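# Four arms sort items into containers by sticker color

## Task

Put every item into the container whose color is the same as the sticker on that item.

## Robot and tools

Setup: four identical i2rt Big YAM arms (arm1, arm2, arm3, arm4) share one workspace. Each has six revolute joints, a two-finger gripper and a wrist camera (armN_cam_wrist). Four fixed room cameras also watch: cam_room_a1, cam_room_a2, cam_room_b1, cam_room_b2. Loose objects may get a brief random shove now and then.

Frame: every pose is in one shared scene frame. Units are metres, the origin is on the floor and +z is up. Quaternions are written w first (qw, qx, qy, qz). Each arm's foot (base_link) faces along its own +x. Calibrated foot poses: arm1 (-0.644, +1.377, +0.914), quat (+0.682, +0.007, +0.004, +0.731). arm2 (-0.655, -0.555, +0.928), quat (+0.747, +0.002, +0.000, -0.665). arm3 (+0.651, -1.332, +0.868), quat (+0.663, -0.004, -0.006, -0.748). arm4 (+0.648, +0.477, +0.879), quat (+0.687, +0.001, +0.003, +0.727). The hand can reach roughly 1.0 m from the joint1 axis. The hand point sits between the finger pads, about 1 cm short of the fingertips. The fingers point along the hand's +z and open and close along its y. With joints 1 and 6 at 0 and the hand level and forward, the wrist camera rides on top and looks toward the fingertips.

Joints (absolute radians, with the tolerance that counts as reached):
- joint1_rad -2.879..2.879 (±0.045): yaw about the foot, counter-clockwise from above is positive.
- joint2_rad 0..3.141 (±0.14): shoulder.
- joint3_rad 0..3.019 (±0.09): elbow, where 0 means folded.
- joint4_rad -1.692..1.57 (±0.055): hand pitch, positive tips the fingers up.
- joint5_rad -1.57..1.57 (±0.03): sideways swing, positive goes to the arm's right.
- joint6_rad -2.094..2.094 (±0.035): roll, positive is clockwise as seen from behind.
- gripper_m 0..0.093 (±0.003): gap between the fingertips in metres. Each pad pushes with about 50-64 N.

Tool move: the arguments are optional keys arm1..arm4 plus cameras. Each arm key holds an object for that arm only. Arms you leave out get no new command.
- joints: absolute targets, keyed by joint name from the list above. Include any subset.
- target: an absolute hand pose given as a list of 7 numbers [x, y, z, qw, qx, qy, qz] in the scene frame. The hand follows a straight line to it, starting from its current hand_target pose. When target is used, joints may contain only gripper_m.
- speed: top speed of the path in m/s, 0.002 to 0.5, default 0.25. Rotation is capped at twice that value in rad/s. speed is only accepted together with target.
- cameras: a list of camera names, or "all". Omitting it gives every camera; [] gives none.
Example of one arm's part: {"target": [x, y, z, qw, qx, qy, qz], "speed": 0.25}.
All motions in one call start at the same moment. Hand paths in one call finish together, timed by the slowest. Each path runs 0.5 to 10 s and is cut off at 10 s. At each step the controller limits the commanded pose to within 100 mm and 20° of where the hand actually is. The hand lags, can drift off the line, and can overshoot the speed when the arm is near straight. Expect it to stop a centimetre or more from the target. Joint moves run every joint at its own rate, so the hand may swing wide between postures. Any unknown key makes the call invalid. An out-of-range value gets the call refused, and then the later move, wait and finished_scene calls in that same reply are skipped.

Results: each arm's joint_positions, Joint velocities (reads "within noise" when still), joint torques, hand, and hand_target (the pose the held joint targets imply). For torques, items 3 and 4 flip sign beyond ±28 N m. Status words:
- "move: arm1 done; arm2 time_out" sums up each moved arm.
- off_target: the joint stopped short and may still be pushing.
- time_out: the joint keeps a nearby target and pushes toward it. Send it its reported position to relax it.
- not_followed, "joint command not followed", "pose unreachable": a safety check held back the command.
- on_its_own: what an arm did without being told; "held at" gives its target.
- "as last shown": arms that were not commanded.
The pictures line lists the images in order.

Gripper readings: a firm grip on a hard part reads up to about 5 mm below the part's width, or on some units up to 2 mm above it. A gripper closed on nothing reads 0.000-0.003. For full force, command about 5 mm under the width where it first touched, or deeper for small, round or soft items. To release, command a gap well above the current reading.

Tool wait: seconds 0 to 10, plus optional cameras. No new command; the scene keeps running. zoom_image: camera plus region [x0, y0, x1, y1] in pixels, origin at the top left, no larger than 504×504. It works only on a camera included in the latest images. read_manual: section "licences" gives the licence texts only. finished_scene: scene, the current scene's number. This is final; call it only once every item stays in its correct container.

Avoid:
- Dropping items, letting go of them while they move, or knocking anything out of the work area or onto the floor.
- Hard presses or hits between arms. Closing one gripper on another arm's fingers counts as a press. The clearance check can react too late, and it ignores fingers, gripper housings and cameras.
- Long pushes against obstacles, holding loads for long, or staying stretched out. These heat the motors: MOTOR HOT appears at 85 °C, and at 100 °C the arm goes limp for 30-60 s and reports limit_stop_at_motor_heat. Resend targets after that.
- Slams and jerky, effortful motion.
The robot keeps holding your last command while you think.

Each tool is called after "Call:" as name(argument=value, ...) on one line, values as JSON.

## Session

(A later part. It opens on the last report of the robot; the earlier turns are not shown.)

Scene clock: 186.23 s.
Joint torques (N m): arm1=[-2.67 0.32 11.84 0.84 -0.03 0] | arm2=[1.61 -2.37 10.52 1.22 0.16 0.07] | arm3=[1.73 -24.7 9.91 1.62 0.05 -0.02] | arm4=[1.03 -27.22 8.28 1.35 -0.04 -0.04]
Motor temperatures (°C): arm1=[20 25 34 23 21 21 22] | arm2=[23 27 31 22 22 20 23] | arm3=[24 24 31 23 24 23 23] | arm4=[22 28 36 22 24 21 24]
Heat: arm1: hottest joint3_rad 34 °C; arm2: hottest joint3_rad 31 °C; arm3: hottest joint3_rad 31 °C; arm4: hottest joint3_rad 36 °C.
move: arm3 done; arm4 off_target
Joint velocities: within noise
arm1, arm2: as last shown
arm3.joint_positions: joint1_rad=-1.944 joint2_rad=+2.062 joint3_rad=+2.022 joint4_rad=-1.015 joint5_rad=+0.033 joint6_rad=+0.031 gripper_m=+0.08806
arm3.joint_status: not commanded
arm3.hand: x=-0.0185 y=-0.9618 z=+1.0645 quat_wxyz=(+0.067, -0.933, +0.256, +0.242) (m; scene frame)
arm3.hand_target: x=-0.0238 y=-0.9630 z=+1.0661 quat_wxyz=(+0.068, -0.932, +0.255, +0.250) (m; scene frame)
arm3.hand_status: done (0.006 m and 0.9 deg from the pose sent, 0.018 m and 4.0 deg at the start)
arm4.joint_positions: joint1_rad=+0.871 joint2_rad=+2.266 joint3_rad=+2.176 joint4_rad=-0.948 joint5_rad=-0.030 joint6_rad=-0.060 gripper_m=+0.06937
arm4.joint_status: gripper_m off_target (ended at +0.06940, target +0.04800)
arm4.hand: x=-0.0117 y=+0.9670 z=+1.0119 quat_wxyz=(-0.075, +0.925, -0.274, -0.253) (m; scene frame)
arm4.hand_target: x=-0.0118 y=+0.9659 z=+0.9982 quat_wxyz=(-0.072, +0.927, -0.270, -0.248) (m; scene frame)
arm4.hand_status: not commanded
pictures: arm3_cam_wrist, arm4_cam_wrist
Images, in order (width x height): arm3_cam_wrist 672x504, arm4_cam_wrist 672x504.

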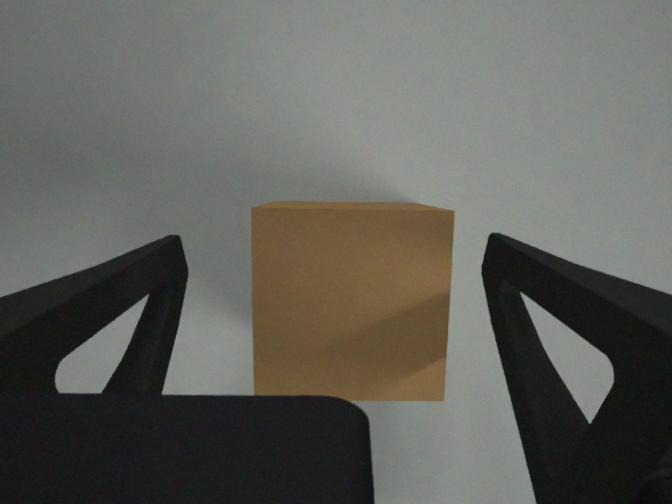

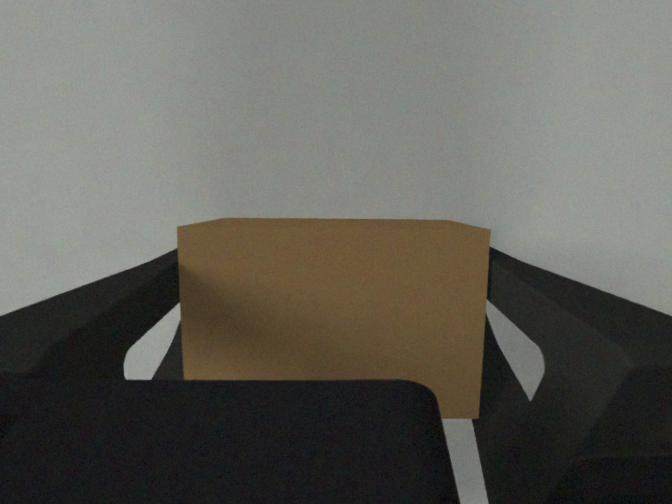

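Call:
move(arm3={"target":[-0.016,-0.964,1.042,-0.0683,0.9317,-0.255,-0.2496],"speed":0.08}, arm4={"target":[-0.014,0.966,1.115,-0.0723,0.9274,-0.27,-0.2485],"speed":0.2}, cameras=["arm3_cam_wrist","arm4_cam_wrist"])

Scene clock: 212.30 s.
Joint torques (N m): arm1=[-2.14 0.67 11.93 0.73 -0.02 -0.01] | arm2=[1.49 -2.43 10.5 1.2 0.15 0.08] | arm3=[1.44 -26.11 9.07 1.59 -0.04 -0.07] | arm4=[1.38 -25.64 12.3 0.39 -0.04 -0.03]
Motor temperatures (°C): arm1=[20 24 34 23 21 21 22] | arm2=[23 26 32 22 22 20 23] | arm3=[24 25 30 23 24 23 23] | arm4=[22 31 34 22 24 21 26]
Heat: arm1: hottest joint3_rad 34 °C; arm2: hottest joint3_rad 32 °C; arm3: hottest joint3_rad 30 °C; arm4: hottest joint3_rad 34 °C.
move: arm3 done; arm4 done
Joint velocities: within noise
arm1, arm2: as last shown
arm3.joint_positions: joint1_rad=-1.944 joint2_rad=+2.062 joint3_rad=+1.940 joint4_rad=-0.941 joint5_rad=+0.033 joint6_rad=+0.031 gripper_m=+0.08806
arm3.joint_status: not commanded
arm3.hand: x=-0.0148 y=-0.9642 z=+1.0326 quat_wxyz=(+0.067, -0.934, +0.257, +0.238) (m; scene frame)
arm3.hand_target: x=-0.0160 y=-0.9639 z=+1.0422 quat_wxyz=(+0.068, -0.932, +0.255, +0.250) (m; scene frame)
arm3.hand_status: done (0.010 m and 1.3 deg from the pose sent, 0.023 m and 0.9 deg at the start)
arm4.joint_positions: joint1_rad=+0.871 joint2_rad=+2.282 joint3_rad=+2.481 joint4_rad=-1.256 joint5_rad=-0.030 joint6_rad=-0.061 gripper_m=+0.06937
arm4.joint_status: not commanded
arm4.hand: x=-0.0063 y=+0.9637 z=+1.1153 quat_wxyz=(-0.072, +0.927, -0.275, -0.245) (m; scene frame)
arm4.hand_target: x=-0.0136 y=+0.9657 z=+1.1148 quat_wxyz=(-0.073, +0.927, -0.270, -0.249) (m; scene frame)
arm4.hand_status: done (0.008 m and 0.6 deg from the pose sent, 0.103 m and 0.9 deg at the start)
pictures: arm3_cam_wrist, arm4_cam_wrist
Images, in order (width x height): arm3_cam_wrist 672x504, arm4_cam_wrist 672x504.

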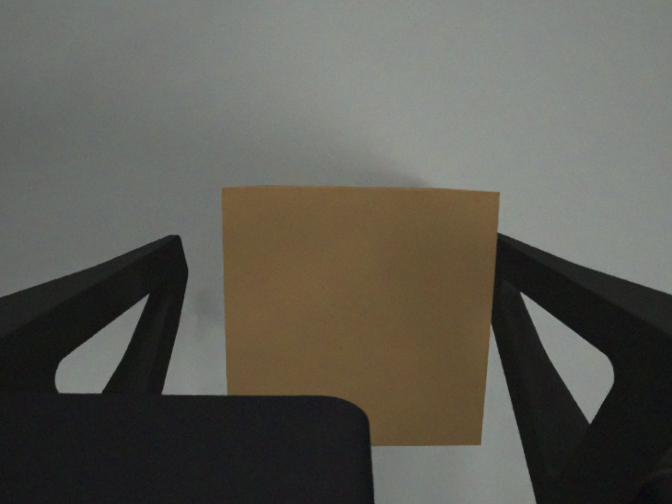

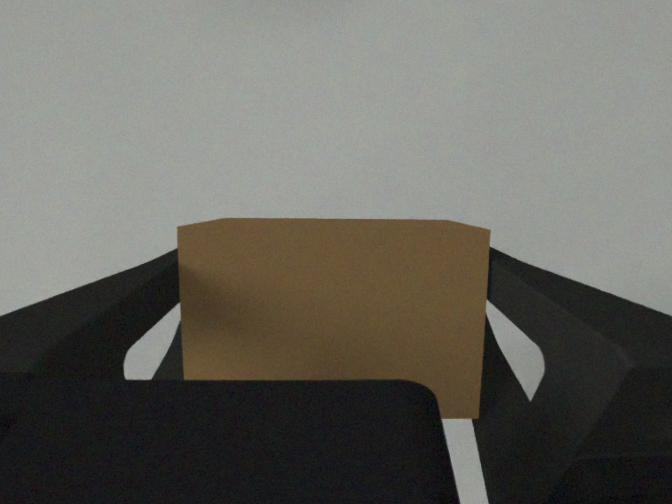

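Call:
move(arm3={"joints":{"gripper_m":0.033}}, arm4={"target":[0.40,0.645,1.18,-0.0723,0.9274,-0.27,-0.2485],"speed":0.4}, cameras=[])

Call:
move(arm3={"target":[-0.014,-0.966,1.14,-0.0683,0.9317,-0.255,-0.2496],"speed":0.2}, arm4={"joints":{"joint1_rad":-1.18,"joint5_rad":0,"joint6_rad":0}}, cameras=["arm3_cam_wrist","arm4_cam_wrist"])

Scene clock: 218.90 s.
Joint torques (N m): arm1=[-2.67 0.32 11.85 0.81 -0.05 0.01] | arm2=[1.44 -2.26 10.51 1.22 0.17 0.08] | arm3=[1.61 -25.99 9.13 1.58 -0.01 -0.06] | arm4=[1.14 -2.37 9.2 0.4 0.19 0.16]
Motor temperatures (°C): arm1=[20 24 34 23 21 21 21] | arm2=[23 26 32 22 22 20 23] | arm3=[24 25 30 23 24 23 23] | arm4=[22 30 36 22 24 21 26]
Heat: arm1: hottest joint3_rad 34 °C; arm2: hottest joint3_rad 32 °C; arm3: hottest joint3_rad 30 °C; arm4: hottest joint3_rad 36 °C.
move: arm3 off_target; arm4 done
Joint velocities: within noise
arm1.joint_positions: joint1_rad=-2.242 joint2_rad=+0.747 joint3_rad=+0.819 joint4_rad=-1.128 joint5_rad=-0.006 joint6_rad=+0.006 gripper_m=+0.08996
arm1.joint_status: not commanded
arm1.hand: x=-0.3987 y=+1.2117 z=+1.1607 quat_wxyz=(-0.236, -0.288, -0.925, +0.073) (m; scene frame)
arm1.hand_target: x=-0.4000 y=+1.2100 z=+1.1600 quat_wxyz=(-0.231, -0.290, -0.926, +0.072) (m; scene frame)
arm1.hand_status: not commanded
arm2: as last shown
arm3.joint_positions: joint1_rad=-1.944 joint2_rad=+2.062 joint3_rad=+1.940 joint4_rad=-0.941 joint5_rad=+0.032 joint6_rad=+0.031 gripper_m=+0.05310
arm3.joint_status: gripper_m off_target (ended at +0.05313, target +0.03300)
arm3.hand: x=-0.0149 y=-0.9643 z=+1.0326 quat_wxyz=(+0.066, -0.934, +0.257, +0.239) (m; scene frame)
arm3.hand_target: x=-0.0160 y=-0.9639 z=+1.0422 quat_wxyz=(+0.068, -0.932, +0.255, +0.250) (m; scene frame)
arm3.hand_status: not commanded
arm4.joint_positions: joint1_rad=+0.915 joint2_rad=+0.776 joint3_rad=+0.959 joint4_rad=-1.217 joint5_rad=-0.012 joint6_rad=-0.039 gripper_m=+0.06937
arm4.joint_status: not commanded
arm4.hand: x=+0.4004 y=+0.6467 z=+1.1821 quat_wxyz=(-0.076, +0.927, -0.266, -0.255) (m; scene frame)
arm4.hand_target: x=+0.4000 y=+0.6450 z=+1.1801 quat_wxyz=(-0.072, +0.927, -0.270, -0.249) (m; scene frame)
arm4.hand_status: done (0.003 m and 1.0 deg from the pose sent, 0.520 m and 0.6 deg at the start)
pictures: none
No camera images: "cameras" was empty.

Scene clock: 220.93 s.
Joint torques (N m): arm1=[-2.78 0.32 11.79 0.87 -0.04 -0.03] | arm2=[1.55 -2.37 10.52 1.24 0.15 0.07] | arm3=[1.79 -24.76 13.96 0.65 0.04 -0.05] | arm4=[0.44 -2.49 9.28 0.43 0.05 0.17]
Motor temperatures (°C): arm1=[20 24 34 23 21 21 21] | arm2=[23 26 32 22 22 20 23] | arm3=[24 25 30 23 24 23 23] | arm4=[22 30 36 22 24 21 26]
Heat: arm1: hottest joint3_rad 34 °C; arm2: hottest joint3_rad 32 °C; arm3: hottest joint3_rad 30 °C; arm4: hottest joint3_rad 36 °C.
move: arm3 off_target; arm4 done
Joint velocities: within noise
arm1, arm2: as last shown
arm3.joint_positions: joint1_rad=-1.944 joint2_rad=+2.040 joint3_rad=+2.119 joint4_rad=-1.169 joint5_rad=+0.032 joint6_rad=+0.031 gripper_m=+0.05310
arm3.joint_status: not commanded
arm3.hand: x=-0.0053 y=-0.9684 z=+1.1117 quat_wxyz=(+0.063, -0.937, +0.257, +0.226) (m; scene frame)
arm3.hand_target: x=-0.0128 y=-0.9666 z=+1.1398 quat_wxyz=(+0.068, -0.932, +0.255, +0.250) (m; scene frame)
arm3.hand_status: off_target (0.030 m and 2.8 deg from the pose sent, 0.108 m and 1.3 deg at the start)
arm4.joint_positions: joint1_rad=-1.178 joint2_rad=+0.778 joint3_rad=+0.959 joint4_rad=-1.217 joint5_rad=+0.001 joint6_rad=-0.011 gripper_m=+0.06937
arm4.joint_status: all done
arm4.hand: x=+0.9206 y=+0.6084 z=+1.1792 quat_wxyz=(-0.255, +0.220, -0.940, -0.056) (m; scene frame)
arm4.hand_target: x=+0.9199 y=+0.6076 z=+1.1777 quat_wxyz=(-0.249, +0.215, -0.943, -0.056) (m; scene frame)
arm4.hand_status: not commanded
pictures: arm3_cam_wrist, arm4_cam_wrist
Images, in order (width x height): arm3_cam_wrist 672x504, arm4_cam_wrist 672x504.

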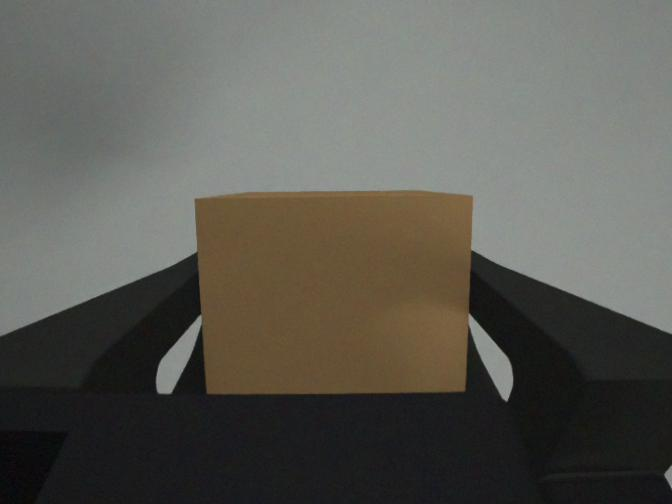

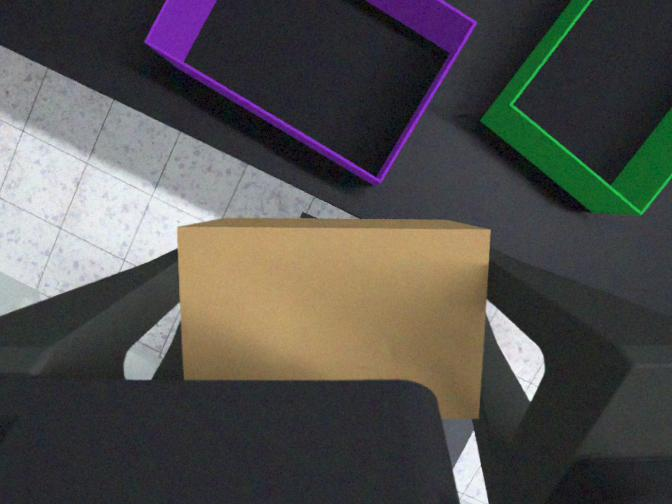

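Call:
move(arm3={"target":[0.40,-1.196,1.18,-0.0683,0.9317,-0.255,-0.2496],"speed":0.4}, arm4={"target":[1.155,0.728,0.955,-0.2568,0.1204,-0.9584,-0.0322],"speed":0.35}, cameras=["arm4_cam_wrist"])

Call:
move(arm3={"joints":{"joint1_rad":0.98,"joint5_rad":0,"joint6_rad":0}}, cameras=["arm3_cam_wrist"])

Scene clock: 229.67 s.
Joint torques (N m): arm1=[-2.55 0.38 11.89 0.91 -0.06 -0.02] | arm2=[1.55 -2.32 10.54 1.21 0.16 0.07] | arm3=[2.37 -2.32 9.29 0.87 0.15 0.02] | arm4=[1.49 -15.85 10.74 1.21 0.33 0.17]
Motor temperatures (°C): arm1=[20 24 35 23 21 21 21] | arm2=[23 26 32 22 22 20 23] | arm3=[24 25 31 23 24 23 24] | arm4=[22 28 36 22 24 21 26]
Heat: arm1: hottest joint3_rad 35 °C; arm2: hottest joint3_rad 32 °C; arm3: hottest joint3_rad 31 °C; arm4: hottest joint3_rad 36 °C.
move: arm3 done; arm4 off_target
Joint velocities: within noise
arm1, arm2: as last shown
arm3.joint_positions: joint1_rad=-1.914 joint2_rad=+0.737 joint3_rad=+0.982 joint4_rad=-1.277 joint5_rad=+0.050 joint6_rad=+0.060 gripper_m=+0.05310
arm3.joint_status: not commanded
arm3.hand: x=+0.4010 y=-1.1923 z=+1.1825 quat_wxyz=(+0.071, -0.930, +0.258, +0.254) (m; scene frame)
arm3.hand_target: x=+0.4001 y=-1.1959 z=+1.1800 quat_wxyz=(+0.068, -0.932, +0.255, +0.250) (m; scene frame)
arm3.hand_status: done (0.005 m and 0.7 deg from the pose sent, 0.470 m and 2.8 deg at the start)
arm4.joint_positions: joint1_rad=-1.138 joint2_rad=+1.654 joint3_rad=+1.033 joint4_rad=-0.491 joint5_rad=+0.117 joint6_rad=+0.202 gripper_m=+0.06937
arm4.joint_status: not commanded
arm4.hand: x=+1.1345 y=+0.7132 z=+0.9365 quat_wxyz=(-0.230, +0.127, -0.965, -0.022) (m; scene frame)
arm4.hand_target: x=+1.1537 y=+0.7274 z=+0.9558 quat_wxyz=(-0.257, +0.120, -0.958, -0.033) (m; scene frame)
arm4.hand_status: off_target (0.031 m and 3.4 deg from the pose sent, 0.346 m and 12.0 deg at the start)
pictures: arm4_cam_wrist
Images, in order (width x height): arm4_cam_wrist 672x504.

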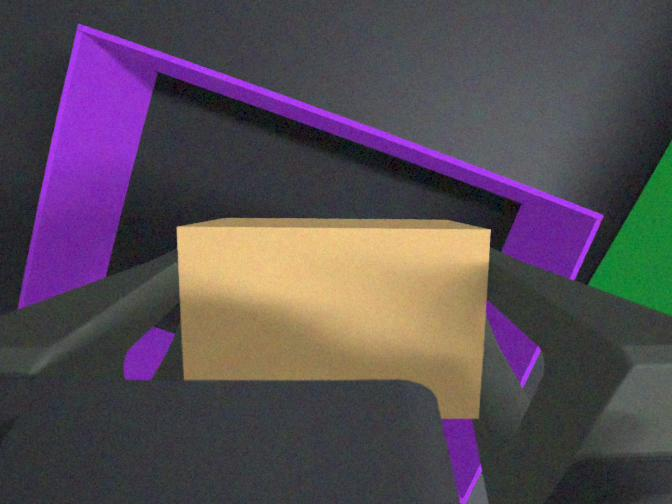

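Scene clock: 231.97 s.
Joint torques (N m): arm1=[-2.49 0.38 11.82 0.96 -0.01 -0.02] | arm2=[1.49 -2.26 10.54 1.2 0.16 0.08] | arm3=[2.08 -2.14 9.26 0.88 0.11 -0.11] | arm4=[0.91 -15.44 10.84 1.26 0.33 0.16]
Motor temperatures (°C): arm1=[20 24 35 23 21 21 21] | arm2=[23 26 32 22 22 20 23] | arm3=[24 25 31 23 24 23 24] | arm4=[22 28 36 22 24 21 26]
Heat: arm1: hottest joint3_rad 35 °C; arm2: hottest joint3_rad 32 °C; arm3: hottest joint3_rad 31 °C; arm4: hottest joint3_rad 36 °C.
move: arm3 done
Joint velocities: within noise
arm1, arm2: as last shown
arm3.joint_positions: joint1_rad=+0.970 joint2_rad=+0.740 joint3_rad=+0.982 joint4_rad=-1.277 joint5_rad=-0.002 joint6_rad=+0.006 gripper_m=+0.05307
arm3.joint_status: all done
arm3.hand: x=+0.8640 y=-1.5151 z=+1.1864 quat_wxyz=(-0.251, -0.341, -0.901, +0.098) (m; scene frame)
arm3.hand_target: x=+0.8645 y=-1.5123 z=+1.1847 quat_wxyz=(-0.248, -0.335, -0.904, +0.097) (m; scene frame)
arm3.hand_status: not commanded
arm4.joint_positions: joint1_rad=-1.138 joint2_rad=+1.654 joint3_rad=+1.033 joint4_rad=-0.491 joint5_rad=+0.118 joint6_rad=+0.202 gripper_m=+0.06937
arm4.joint_status: not commanded
arm4.hand: x=+1.1345 y=+0.7131 z=+0.9365 quat_wxyz=(-0.230, +0.126, -0.965, -0.022) (m; scene frame)
arm4.hand_target: x=+1.1537 y=+0.7273 z=+0.9558 quat_wxyz=(-0.257, +0.120, -0.958, -0.032) (m; scene frame)
arm4.hand_status: not commanded
pictures: arm3_cam_wrist
Images, in order (width x height): arm3_cam_wrist 672x504.

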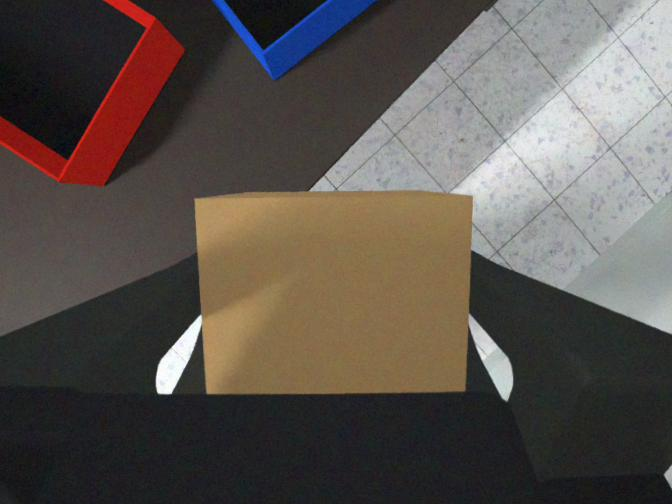

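Call:
move(arm3={"target":[1.173,-1.778,0.965,-0.2537,-0.1919,-0.9467,0.0514],"speed":0.35}, arm4={"target":[1.132,0.733,0.85,-0.2732,0.1204,-0.9584,-0.0342],"speed":0.2}, cameras=["arm3_cam_wrist","arm4_cam_wrist","cam_room_a1","cam_room_a2"])

Scene clock: 254.00 s.
Joint torques (N m): arm1=[-1.96 0.73 11.95 0.57 -0.04 -0.04] | arm2=[1.49 -2.37 10.51 1.22 0.16 0.07] | arm3=[0.09 -22.18 12.94 0.83 -0.22 -0.14] | arm4=[1.2 -14.86 6.13 1.4 0.32 0.16]
Motor temperatures (°C): arm1=[20 24 35 23 21 21 21] | arm2=[23 25 32 22 22 20 23] | arm3=[24 25 31 23 24 23 24] | arm4=[22 27 38 22 24 21 26]
Heat: arm1: hottest joint3_rad 35 °C; arm2: hottest joint3_rad 32 °C; arm3: hottest joint3_rad 31 °C; arm4: hottest joint3_rad 38 °C.
move: arm3 off_target; arm4 done
Joint velocities: within noise
arm1: as last shown
arm2.joint_positions: joint1_rad=+0.921 joint2_rad=+0.729 joint3_rad=+0.813 joint4_rad=-1.130 joint5_rad=+0.006 joint6_rad=+0.010 gripper_m=+0.08793
arm2.joint_status: not commanded
arm2.hand: x=-0.4078 y=-0.7039 z=+1.1810 quat_wxyz=(-0.251, -0.260, -0.930, +0.068) (m; scene frame)
arm2.hand_target: x=-0.4102 y=-0.7000 z=+1.1703 quat_wxyz=(-0.233, -0.257, -0.936, +0.064) (m; scene frame)
arm2.hand_status: not commanded
arm3.joint_positions: joint1_rad=+0.953 joint2_rad=+1.949 joint3_rad=+1.473 joint4_rad=-0.670 joint5_rad=-0.178 joint6_rad=-0.297 gripper_m=+0.05307
arm3.joint_status: not commanded
arm3.hand: x=+1.1627 y=-1.7559 z=+0.9350 quat_wxyz=(-0.228, -0.193, -0.954, +0.035) (m; scene frame)
arm3.hand_target: x=+1.1715 y=-1.7768 z=+0.9655 quat_wxyz=(-0.254, -0.192, -0.947, +0.052) (m; scene frame)
arm3.hand_status: off_target (0.039 m and 3.6 deg from the pose sent, 0.462 m and 18.7 deg at the start)
arm4.joint_positions: joint1_rad=-1.101 joint2_rad=+1.804 joint3_rad=+0.925 joint4_rad=-0.153 joint5_rad=+0.144 joint6_rad=+0.229 gripper_m=+0.06937
arm4.joint_status: not commanded
arm4.hand: x=+1.1312 y=+0.7289 z=+0.8556 quat_wxyz=(-0.270, +0.124, -0.954, -0.032) (m; scene frame)
arm4.hand_target: x=+1.1319 y=+0.7330 z=+0.8501 quat_wxyz=(-0.272, +0.120, -0.954, -0.034) (m; scene frame)
arm4.hand_status: done (0.007 m and 0.6 deg from the pose sent, 0.089 m and 5.2 deg at the start)
pictures: arm3_cam_wrist, arm4_cam_wrist, cam_room_a1, cam_room_a2
Images, in order (width x height): arm3_cam_wrist 672x504, arm4_cam_wrist 672x504, cam_room_a1 672x504, cam_room_a2 672x504.

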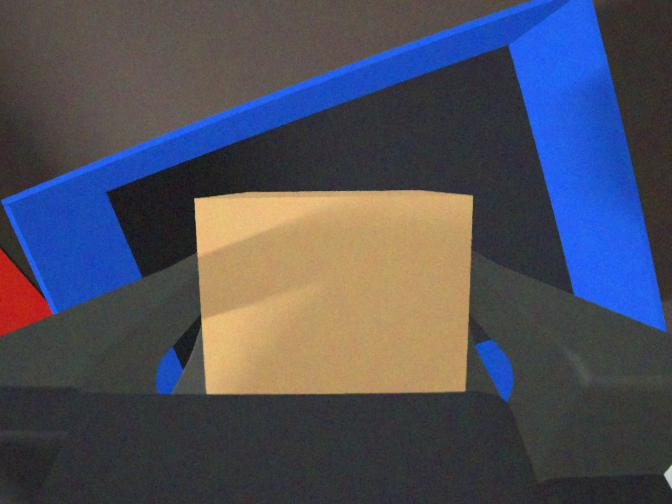

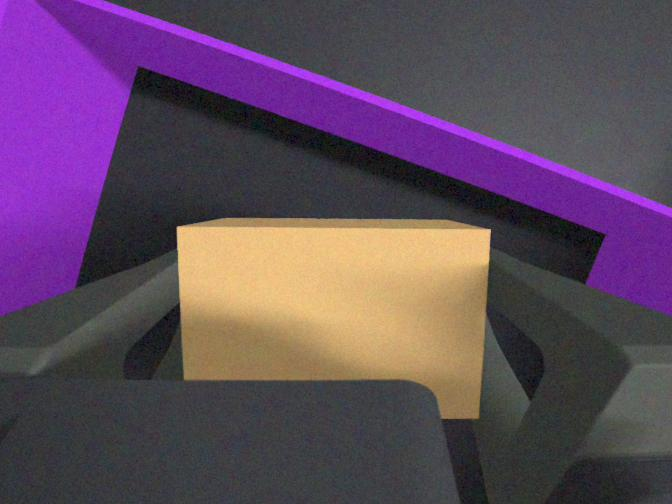

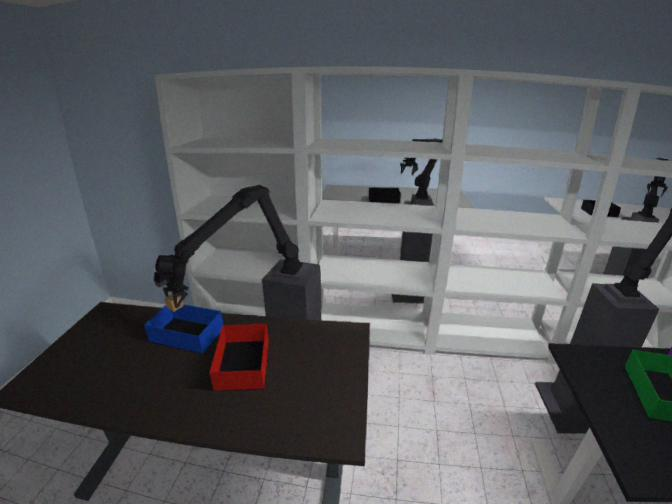

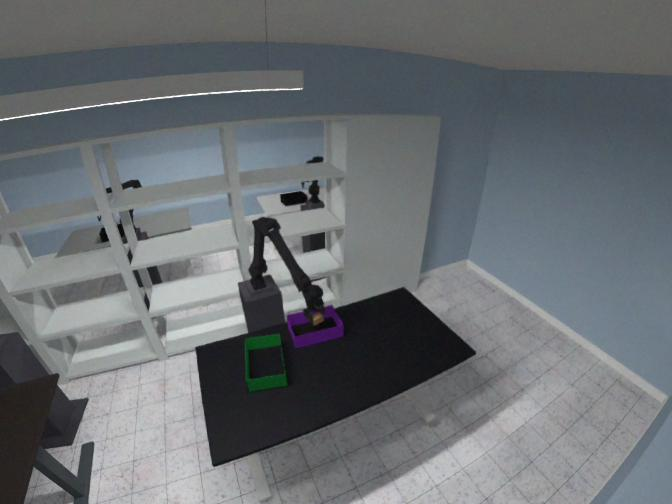

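Call:
move(arm3={"target":[1.172,-1.787,0.845,-0.2537,-0.1919,-0.9467,0.0514],"speed":0.2}, arm4={"target":[1.122,0.733,0.77,-0.2732,0.1204,-0.9584,-0.0342],"speed":0.15}, cameras=["arm3_cam_wrist","arm4_cam_wrist"])

Scene clock: 265.47 s.
Joint torques (N m): arm1=[-2.14 0.44 11.79 0.92 -0.04 -0.05] | arm2=[1.55 -2.32 10.52 1.21 0.16 0.08] | arm3=[0.03 -23.3 7.99 1.52 -0.23 -0.12] | arm4=[1.32 -16.79 4.53 1.54 0.34 0.17]
Motor temperatures (°C): arm1=[20 24 35 23 21 21 21] | arm2=[23 25 32 22 22 20 23] | arm3=[24 26 31 23 24 23 24] | arm4=[22 27 36 22 24 21 26]
Heat: arm1: hottest joint3_rad 35 °C; arm2: hottest joint3_rad 32 °C; arm3: hottest joint3_rad 31 °C; arm4: hottest joint3_rad 36 °C.
move: arm3 off_target; arm4 done
Joint velocities: within noise
arm1, arm2: as last shown
arm3.joint_positions: joint1_rad=+0.943 joint2_rad=+2.122 joint3_rad=+1.450 joint4_rad=-0.441 joint5_rad=-0.184 joint6_rad=-0.306 gripper_m=+0.05307
arm3.joint_status: not commanded
arm3.hand: x=+1.1734 y=-1.7753 z=+0.8360 quat_wxyz=(-0.242, -0.191, -0.950, +0.043) (m; scene frame)
arm3.hand_target: x=+1.1719 y=-1.7868 z=+0.8451 quat_wxyz=(-0.254, -0.192, -0.947, +0.051) (m; scene frame)
arm3.hand_status: off_target (0.015 m and 1.7 deg from the pose sent, 0.096 m and 3.6 deg at the start)
arm4.joint_positions: joint1_rad=-1.090 joint2_rad=+1.994 joint3_rad=+0.894 joint4_rad=+0.062 joint5_rad=+0.149 joint6_rad=+0.239 gripper_m=+0.06937
arm4.joint_status: not commanded
arm4.hand: x=+1.1216 y=+0.7292 z=+0.7731 quat_wxyz=(-0.268, +0.124, -0.955, -0.031) (m; scene frame)
arm4.hand_target: x=+1.1219 y=+0.7331 z=+0.7700 quat_wxyz=(-0.272, +0.120, -0.954, -0.034) (m; scene frame)
arm4.hand_status: done (0.005 m and 0.8 deg from the pose sent, 0.086 m and 0.6 deg at the start)
pictures: arm3_cam_wrist, arm4_cam_wrist
Images, in order (width x height): arm3_cam_wrist 672x504, arm4_cam_wrist 672x504.

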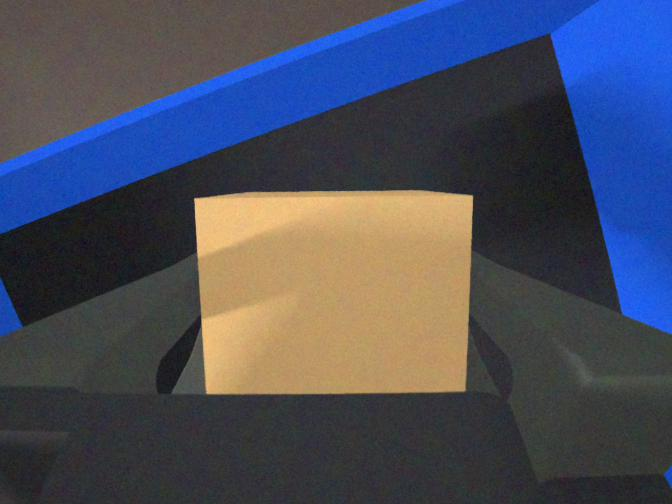

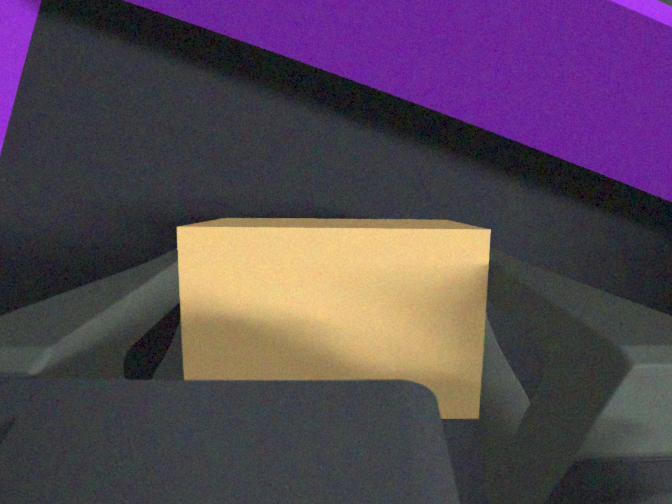

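Call:
move(arm3={"target":[1.164,-1.782,0.79,-0.2537,-0.1919,-0.9467,0.0514],"speed":0.12}, arm4={"target":[1.122,0.733,0.753,-0.2732,0.1204,-0.9584,-0.0342],"speed":0.08}, cameras=[])

Call:
move(arm3={"target":[1.164,-1.782,0.774,-0.2537,-0.1919,-0.9467,0.0514],"speed":0.06}, arm4={"target":[1.122,0.733,0.740,-0.2732,0.1204,-0.9584,-0.0342],"speed":0.05}, cameras=[])

Call:
move(arm3={"target":[1.164,-1.782,0.763,-0.2537,-0.1919,-0.9467,0.0514],"speed":0.05}, arm4={"target":[1.122,0.733,0.731,-0.2732,0.1204,-0.9584,-0.0342],"speed":0.05}, cameras=["arm3_cam_wrist","arm4_cam_wrist"])

Scene clock: 273.70 s.
Joint torques (N m): arm1=[-2.67 0.67 11.77 0.94 -0.04 -0.04] | arm2=[1.38 -2.26 10.54 1.25 0.15 0.07] | arm3=[-0.09 -22.36 7.15 1.58 -0.22 -0.12] | arm4=[1.61 -15.74 4.75 1.51 0.31 0.16]
Motor temperatures (°C): arm1=[20 24 35 23 21 21 21] | arm2=[23 25 32 22 22 20 23] | arm3=[24 27 30 23 24 23 24] | arm4=[22 26 35 22 24 21 26]
Heat: arm1: hottest joint3_rad 35 °C; arm2: hottest joint3_rad 32 °C; arm3: hottest joint3_rad 30 °C; arm4: hottest joint3_rad 35 °C.
move: arm3 off_target; arm4 done
Joint velocities: within noise
arm1, arm2: as last shown
arm3.joint_positions: joint1_rad=+0.941 joint2_rad=+2.186 joint3_rad=+1.407 joint4_rad=-0.320 joint5_rad=-0.185 joint6_rad=-0.308 gripper_m=+0.05307
arm3.joint_status: not commanded
arm3.hand: x=+1.1681 y=-1.7721 z=+0.7895 quat_wxyz=(-0.248, -0.190, -0.949, +0.046) (m; scene frame)
arm3.hand_target: x=+1.1639 y=-1.7819 z=+0.7902 quat_wxyz=(-0.254, -0.192, -0.947, +0.052) (m; scene frame)
arm3.hand_status: off_target (0.011 m and 1.0 deg from the pose sent, 0.047 m and 1.7 deg at the start)
arm4.joint_positions: joint1_rad=-1.090 joint2_rad=+2.032 joint3_rad=+0.894 joint4_rad=+0.103 joint5_rad=+0.149 joint6_rad=+0.239 gripper_m=+0.06937
arm4.joint_status: not commanded
arm4.hand: x=+1.1211 y=+0.7289 z=+0.7590 quat_wxyz=(-0.269, +0.124, -0.955, -0.032) (m; scene frame)
arm4.hand_target: x=+1.1219 y=+0.7331 z=+0.7532 quat_wxyz=(-0.272, +0.120, -0.954, -0.034) (m; scene frame)
arm4.hand_status: done (0.007 m and 0.6 deg from the pose sent, 0.021 m and 0.8 deg at the start)
pictures: none
No camera images: "cameras" was empty.

Scene clock: 274.73 s.
Joint torques (N m): arm1=[-1.85 0.32 11.86 0.69 -0.05 -0.05] | arm2=[1.44 -2.2 10.55 1.22 0.15 0.07] | arm3=[0.03 -21.54 7.05 1.69 -0.23 -0.12] | arm4=[1.08 -15.74 4.68 1.44 0.32 0.15]
Motor temperatures (°C): arm1=[20 24 35 23 21 21 21] | arm2=[23 25 32 22 22 20 23] | arm3=[24 27 30 23 24 23 24] | arm4=[22 26 34 22 24 21 26]
Heat: arm1: hottest joint3_rad 35 °C; arm2: hottest joint3_rad 32 °C; arm3: hottest joint3_rad 30 °C; arm4: hottest joint3_rad 34 °C.
move: arm3 off_target; arm4 done
Joint velocities: within noise
arm1, arm2: as last shown
arm3.joint_positions: joint1_rad=+0.941 joint2_rad=+2.205 joint3_rad=+1.407 joint4_rad=-0.292 joint5_rad=-0.185 joint6_rad=-0.308 gripper_m=+0.05307
arm3.joint_status: not commanded
arm3.hand: x=+1.1695 y=-1.7736 z=+0.7803 quat_wxyz=(-0.252, -0.189, -0.948, +0.049) (m; scene frame)
arm3.hand_target: x=+1.1639 y=-1.7818 z=+0.7740 quat_wxyz=(-0.254, -0.192, -0.947, +0.051) (m; scene frame)
arm3.hand_status: off_target (0.012 m and 0.5 deg from the pose sent, 0.019 m and 1.0 deg at the start)
arm4.joint_positions: joint1_rad=-1.090 joint2_rad=+2.066 joint3_rad=+0.894 joint4_rad=+0.133 joint5_rad=+0.149 joint6_rad=+0.239 gripper_m=+0.06937
arm4.joint_status: not commanded
arm4.hand: x=+1.1191 y=+0.7277 z=+0.7453 quat_wxyz=(-0.268, +0.124, -0.955, -0.031) (m; scene frame)
arm4.hand_target: x=+1.1219 y=+0.7331 z=+0.7403 quat_wxyz=(-0.272, +0.120, -0.954, -0.034) (m; scene frame)
arm4.hand_status: done (0.008 m and 0.8 deg from the pose sent, 0.019 m and 0.6 deg at the start)
pictures: none
No camera images: "cameras" was empty.

Scene clock: 275.70 s.
Joint torques (N m): arm1=[-2.78 0.67 11.89 0.83 -0.05 -0.02] | arm2=[1.55 -2.37 10.52 1.22 0.16 0.08] | arm3=[0.09 -21.36 6.95 1.63 -0.23 -0.11] | arm4=[1.61 -15.21 4.97 1.46 0.33 0.14]
Motor temperatures (°C): arm1=[20 24 35 23 21 21 21] | arm2=[23 25 32 22 22 20 23] | arm3=[24 27 30 23 24 23 24] | arm4=[22 26 34 22 24 21 26]
Heat: arm1: hottest joint3_rad 35 °C; arm2: hottest joint3_rad 32 °C; arm3: hottest joint3_rad 30 °C; arm4: hottest joint3_rad 34 °C.
move: arm3 off_target; arm4 done
Joint velocities: within noise
arm1.joint_positions: joint1_rad=-2.242 joint2_rad=+0.747 joint3_rad=+0.819 joint4_rad=-1.128 joint5_rad=-0.006 joint6_rad=+0.006 gripper_m=+0.08996
arm1.joint_status: not commanded
arm1.hand: x=-0.3987 y=+1.2117 z=+1.1607 quat_wxyz=(-0.236, -0.288, -0.925, +0.073) (m; scene frame)
arm1.hand_target: x=-0.4000 y=+1.2100 z=+1.1600 quat_wxyz=(-0.231, -0.290, -0.926, +0.072) (m; scene frame)
arm1.hand_status: not commanded
arm2: as last shown
arm3.joint_positions: joint1_rad=+0.941 joint2_rad=+2.225 joint3_rad=+1.407 joint4_rad=-0.272 joint5_rad=-0.185 joint6_rad=-0.308 gripper_m=+0.05307
arm3.joint_status: not commanded
arm3.hand: x=+1.1692 y=-1.7734 z=+0.7692 quat_wxyz=(-0.251, -0.189, -0.948, +0.048) (m; scene frame)
arm3.hand_target: x=+1.1638 y=-1.7818 z=+0.7631 quat_wxyz=(-0.254, -0.192, -0.947, +0.051) (m; scene frame)
arm3.hand_status: off_target (0.012 m and 0.6 deg from the pose sent, 0.020 m and 0.5 deg at the start)
arm4.joint_positions: joint1_rad=-1.090 joint2_rad=+2.084 joint3_rad=+0.894 joint4_rad=+0.154 joint5_rad=+0.150 joint6_rad=+0.242 gripper_m=+0.06937
arm4.joint_status: not commanded
arm4.hand: x=+1.1188 y=+0.7274 z=+0.7388 quat_wxyz=(-0.269, +0.122, -0.955, -0.032) (m; scene frame)
arm4.hand_target: x=+1.1217 y=+0.7330 z=+0.7312 quat_wxyz=(-0.272, +0.120, -0.954, -0.034) (m; scene frame)
arm4.hand_status: done (0.010 m and 0.5 deg from the pose sent, 0.015 m and 0.8 deg at the start)
pictures: arm3_cam_wrist, arm4_cam_wrist
Images, in order (width x height): arm3_cam_wrist 672x504, arm4_cam_wrist 672x504.

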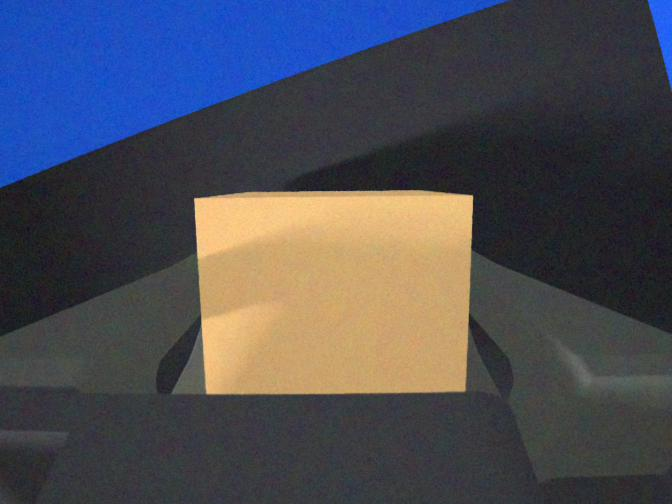

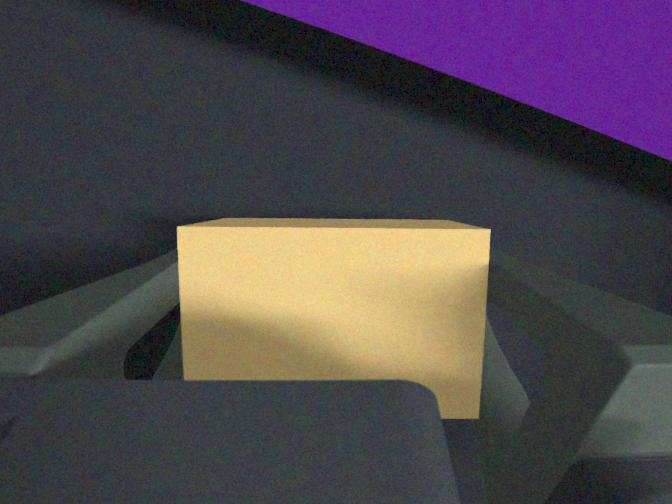

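Call:
move(arm3={"target":[1.164,-1.782,0.753,-0.2537,-0.1919,-0.9467,0.0514],"speed":0.05}, arm4={"target":[1.122,0.733,0.724,-0.2732,0.1204,-0.9584,-0.0342],"speed":0.05}, cameras=[])

Call:
move(arm3={"target":[1.164,-1.782,0.745,-0.2537,-0.1919,-0.9467,0.0514],"speed":0.05}, cameras=[])

Scene clock: 282.00 s.
Joint torques (N m): arm1=[-2.78 0.44 11.92 0.99 -0.05 0.03] | arm2=[1.44 -2.32 10.5 1.24 0.15 0.07] | arm3=[0.21 -21.42 7.04 1.61 -0.2 -0.12] | arm4=[1.2 -14.1 5.12 1.39 0.34 0.19]
Motor temperatures (°C): arm1=[20 24 35 23 21 21 21] | arm2=[23 25 32 22 22 20 23] | arm3=[24 27 30 23 24 23 24] | arm4=[22 26 34 22 24 21 26]
Heat: arm1: hottest joint3_rad 35 °C; arm2: hottest joint3_rad 32 °C; arm3: hottest joint3_rad 30 °C; arm4: hottest joint3_rad 34 °C.
move: arm3 off_target; arm4 off_target
Joint velocities: within noise
arm1, arm2: as last shown
arm3.joint_positions: joint1_rad=+0.941 joint2_rad=+2.242 joint3_rad=+1.407 joint4_rad=-0.253 joint5_rad=-0.185 joint6_rad=-0.309 gripper_m=+0.05307
arm3.joint_status: not commanded
arm3.hand: x=+1.1693 y=-1.7735 z=+0.7603 quat_wxyz=(-0.252, -0.188, -0.948, +0.049) (m; scene frame)
arm3.hand_target: x=+1.1638 y=-1.7817 z=+0.7530 quat_wxyz=(-0.253, -0.192, -0.947, +0.051) (m; scene frame)
arm3.hand_status: off_target (0.012 m and 0.5 deg from the pose sent, 0.019 m and 0.6 deg at the start)
arm4.joint_positions: joint1_rad=-1.090 joint2_rad=+2.088 joint3_rad=+0.894 joint4_rad=+0.171 joint5_rad=+0.150 joint6_rad=+0.242 gripper_m=+0.06937
arm4.joint_status: not commanded
arm4.hand: x=+1.1208 y=+0.7286 z=+0.7387 quat_wxyz=(-0.274, +0.122, -0.953, -0.034) (m; scene frame)
arm4.hand_target: x=+1.1214 y=+0.7327 z=+0.7244 quat_wxyz=(-0.272, +0.120, -0.954, -0.034) (m; scene frame)
arm4.hand_status: off_target (0.015 m and 0.4 deg from the pose sent, 0.016 m and 0.5 deg at the start)
pictures: none
No camera images: "cameras" was empty.

Scene clock: 282.97 s.
Joint torques (N m): arm1=[-2.26 0.15 11.88 0.72 -0.05 -0.01] | arm2=[1.55 -2.26 10.54 1.26 0.16 0.07] | arm3=[0.21 -20.37 7.12 1.68 -0.2 -0.11] | arm4=[1.08 -14.68 5.12 1.48 0.34 0.12]
Motor temperatures (°C): arm1=[20 24 35 23 21 21 21] | arm2=[23 25 32 22 22 20 23] | arm3=[24 27 30 23 24 23 24] | arm4=[22 26 33 22 24 21 26]
Heat: arm1: hottest joint3_rad 35 °C; arm2: hottest joint3_rad 32 °C; arm3: hottest joint3_rad 30 °C; arm4: hottest joint3_rad 33 °C.
move: arm3 off_target
Joint velocities: within noise
arm1, arm2, arm4: as last shown
arm3.joint_positions: joint1_rad=+0.941 joint2_rad=+2.244 joint3_rad=+1.407 joint4_rad=-0.240 joint5_rad=-0.185 joint6_rad=-0.309 gripper_m=+0.05307
arm3.joint_status: not commanded
arm3.hand: x=+1.1710 y=-1.7751 z=+0.7603 quat_wxyz=(-0.257, -0.188, -0.947, +0.052) (m; scene frame)
arm3.hand_target: x=+1.1636 y=-1.7815 z=+0.7454 quat_wxyz=(-0.254, -0.192, -0.947, +0.051) (m; scene frame)
arm3.hand_status: off_target (0.018 m and 0.6 deg from the pose sent, 0.018 m and 0.5 deg at the start)
pictures: none
No camera images: "cameras" was empty.

Call:
move(arm3={"target":[1.169,-1.782,0.752,-0.2537,-0.1919,-0.9467,0.0514],"joints":{"gripper_m":0.085}}, arm4={"target":[1.122,0.733,0.731,-0.2732,0.1204,-0.9584,-0.0342],"joints":{"gripper_m":0.09}}, cameras=[])

Call:
move(arm3={"target":[1.09,-1.70,0.95,-0.2537,-0.1919,-0.9467,0.0514],"speed":0.25}, arm4={"target":[1.05,0.705,0.93,-0.2568,0.1204,-0.9584,-0.0322],"speed":0.25}, cameras=["arm3_cam_wrist","arm4_cam_wrist","cam_room_a1","cam_room_a2"])

Scene clock: 287.73 s.
Joint torques (N m): arm1=[-2.08 0.5 11.92 1.06 -0.03 0] | arm2=[1.61 -2.32 10.55 1.22 0.17 0.07] | arm3=[0.44 -21.25 8.1 0.87 -0.08 -0.07] | arm4=[0.97 -16.32 4.9 0.79 0.29 0.12]
Motor temperatures (°C): arm1=[20 24 35 23 21 21 21] | arm2=[23 25 32 22 22 20 23] | arm3=[24 27 30 23 24 23 24] | arm4=[22 26 33 22 24 21 26]
Heat: arm1: hottest joint3_rad 35 °C; arm2: hottest joint3_rad 32 °C; arm3: hottest joint3_rad 30 °C; arm4: hottest joint3_rad 33 °C.
move: arm3 done; arm4 done
Joint velocities: within noise
arm1, arm2: as last shown
arm3.joint_positions: joint1_rad=+0.941 joint2_rad=+2.249 joint3_rad=+1.407 joint4_rad=-0.239 joint5_rad=-0.186 joint6_rad=-0.309 gripper_m=+0.08496
arm3.joint_status: all done
arm3.hand: x=+1.1704 y=-1.7745 z=+0.7577 quat_wxyz=(-0.256, -0.188, -0.947, +0.051) (m; scene frame)
arm3.hand_target: x=+1.1689 y=-1.7818 z=+0.7522 quat_wxyz=(-0.254, -0.192, -0.947, +0.051) (m; scene frame)
arm3.hand_status: done (0.010 m and 0.5 deg from the pose sent, 0.011 m and 0.6 deg at the start)
arm4.joint_positions: joint1_rad=-1.088 joint2_rad=+2.092 joint3_rad=+0.895 joint4_rad=+0.173 joint5_rad=+0.151 joint6_rad=+0.242 gripper_m=+0.08991
arm4.joint_status: all done
arm4.hand: x=+1.1201 y=+0.7294 z=+0.7372 quat_wxyz=(-0.274, +0.123, -0.953, -0.034) (m; scene frame)
arm4.hand_target: x=+1.1217 y=+0.7329 z=+0.7310 quat_wxyz=(-0.272, +0.120, -0.954, -0.034) (m; scene frame)
arm4.hand_status: done (0.007 m and 0.4 deg from the pose sent, 0.009 m and 0.4 deg at the start)
pictures: none
No camera images: "cameras" was empty.

Scene clock: 289.37 s.
Joint torques (N m): arm1=[-2.84 0.62 11.85 0.75 -0.06 -0.05] | arm2=[1.49 -2.43 10.5 1.25 0.15 0.08] | arm3=[0.97 -16.26 7.8 0.66 -0.02 -0.01] | arm4=[1.08 -11.28 7.12 0.31 0.35 0.17]
Motor temperatures (°C): arm1=[20 24 35 23 21 21 21] | arm2=[23 25 32 22 22 20 23] | arm3=[24 27 30 23 24 23 24] | arm4=[22 26 33 22 24 21 26]
Heat: arm1: hottest joint3_rad 35 °C; arm2: hottest joint3_rad 32 °C; arm3: hottest joint3_rad 30 °C; arm4: hottest joint3_rad 33 °C.
move: arm3 done; arm4 done
Joint velocities: within noise
arm1: as last shown
arm2.joint_positions: joint1_rad=+0.921 joint2_rad=+0.729 joint3_rad=+0.813 joint4_rad=-1.130 joint5_rad=+0.006 joint6_rad=+0.010 gripper_m=+0.08793
arm2.joint_status: not commanded
arm2.hand: x=-0.4078 y=-0.7039 z=+1.1810 quat_wxyz=(-0.251, -0.260, -0.930, +0.068) (m; scene frame)
arm2.hand_target: x=-0.4102 y=-0.7000 z=+1.1703 quat_wxyz=(-0.233, -0.257, -0.936, +0.064) (m; scene frame)
arm2.hand_status: not commanded
arm3.joint_positions: joint1_rad=+0.941 joint2_rad=+1.693 joint3_rad=+1.136 joint4_rad=-0.507 joint5_rad=-0.184 joint6_rad=-0.309 gripper_m=+0.08496
arm3.joint_status: not commanded
arm3.hand: x=+1.0945 y=-1.7015 z=+0.9568 quat_wxyz=(-0.262, -0.187, -0.945, +0.055) (m; scene frame)
arm3.hand_target: x=+1.0901 y=-1.7000 z=+0.9500 quat_wxyz=(-0.254, -0.192, -0.947, +0.051) (m; scene frame)
arm3.hand_status: done (0.008 m and 1.2 deg from the pose sent, 0.221 m and 0.5 deg at the start)
arm4.joint_positions: joint1_rad=-1.059 joint2_rad=+1.465 joint3_rad=+0.765 joint4_rad=-0.348 joint5_rad=+0.157 joint6_rad=+0.271 gripper_m=+0.08991
arm4.joint_status: not commanded
arm4.hand: x=+1.0534 y=+0.7037 z=+0.9334 quat_wxyz=(-0.264, +0.123, -0.956, -0.034) (m; scene frame)
arm4.hand_target: x=+1.0500 y=+0.7050 z=+0.9300 quat_wxyz=(-0.257, +0.121, -0.958, -0.032) (m; scene frame)
arm4.hand_status: done (0.005 m and 0.9 deg from the pose sent, 0.207 m and 2.1 deg at the start)
pictures: arm3_cam_wrist, arm4_cam_wrist, cam_room_a1, cam_room_a2
Images, in order (width x height): arm3_cam_wrist 672x504, arm4_cam_wrist 672x504, cam_room_a1 672x504, cam_room_a2 672x504.

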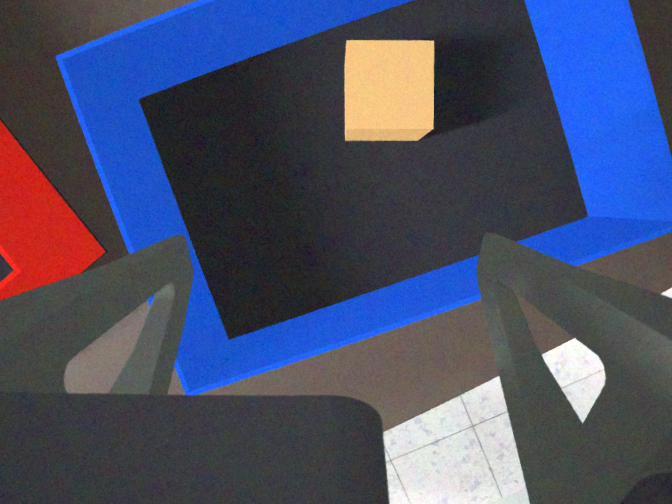

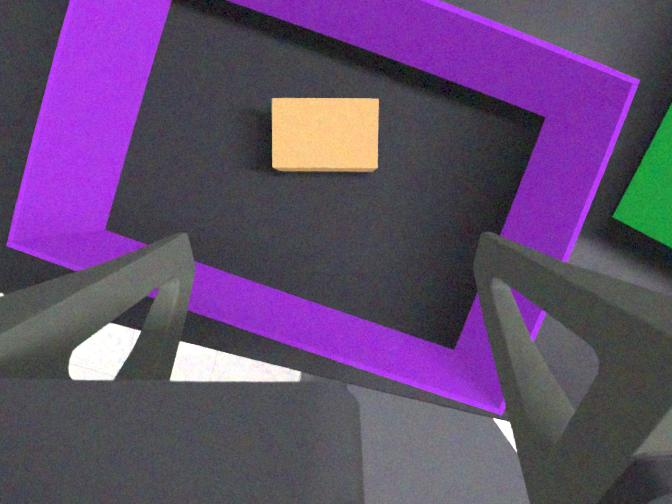

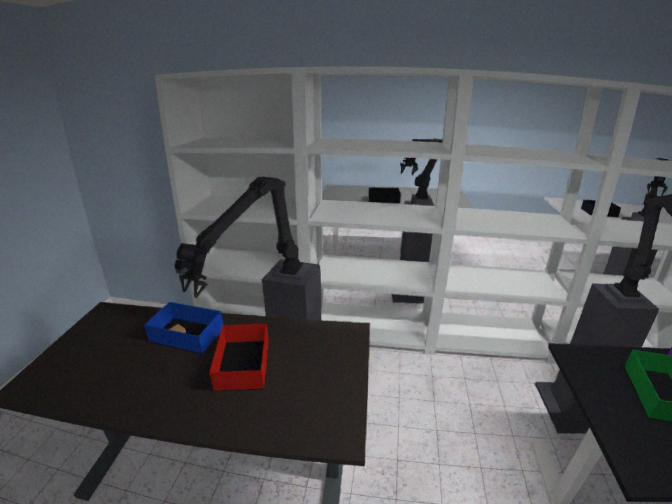

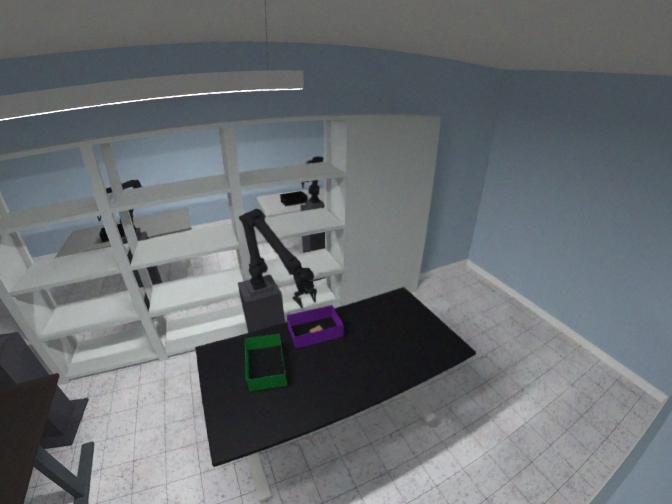

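Call:
finished_scene(scene=3)

The scene is finished: the task was done.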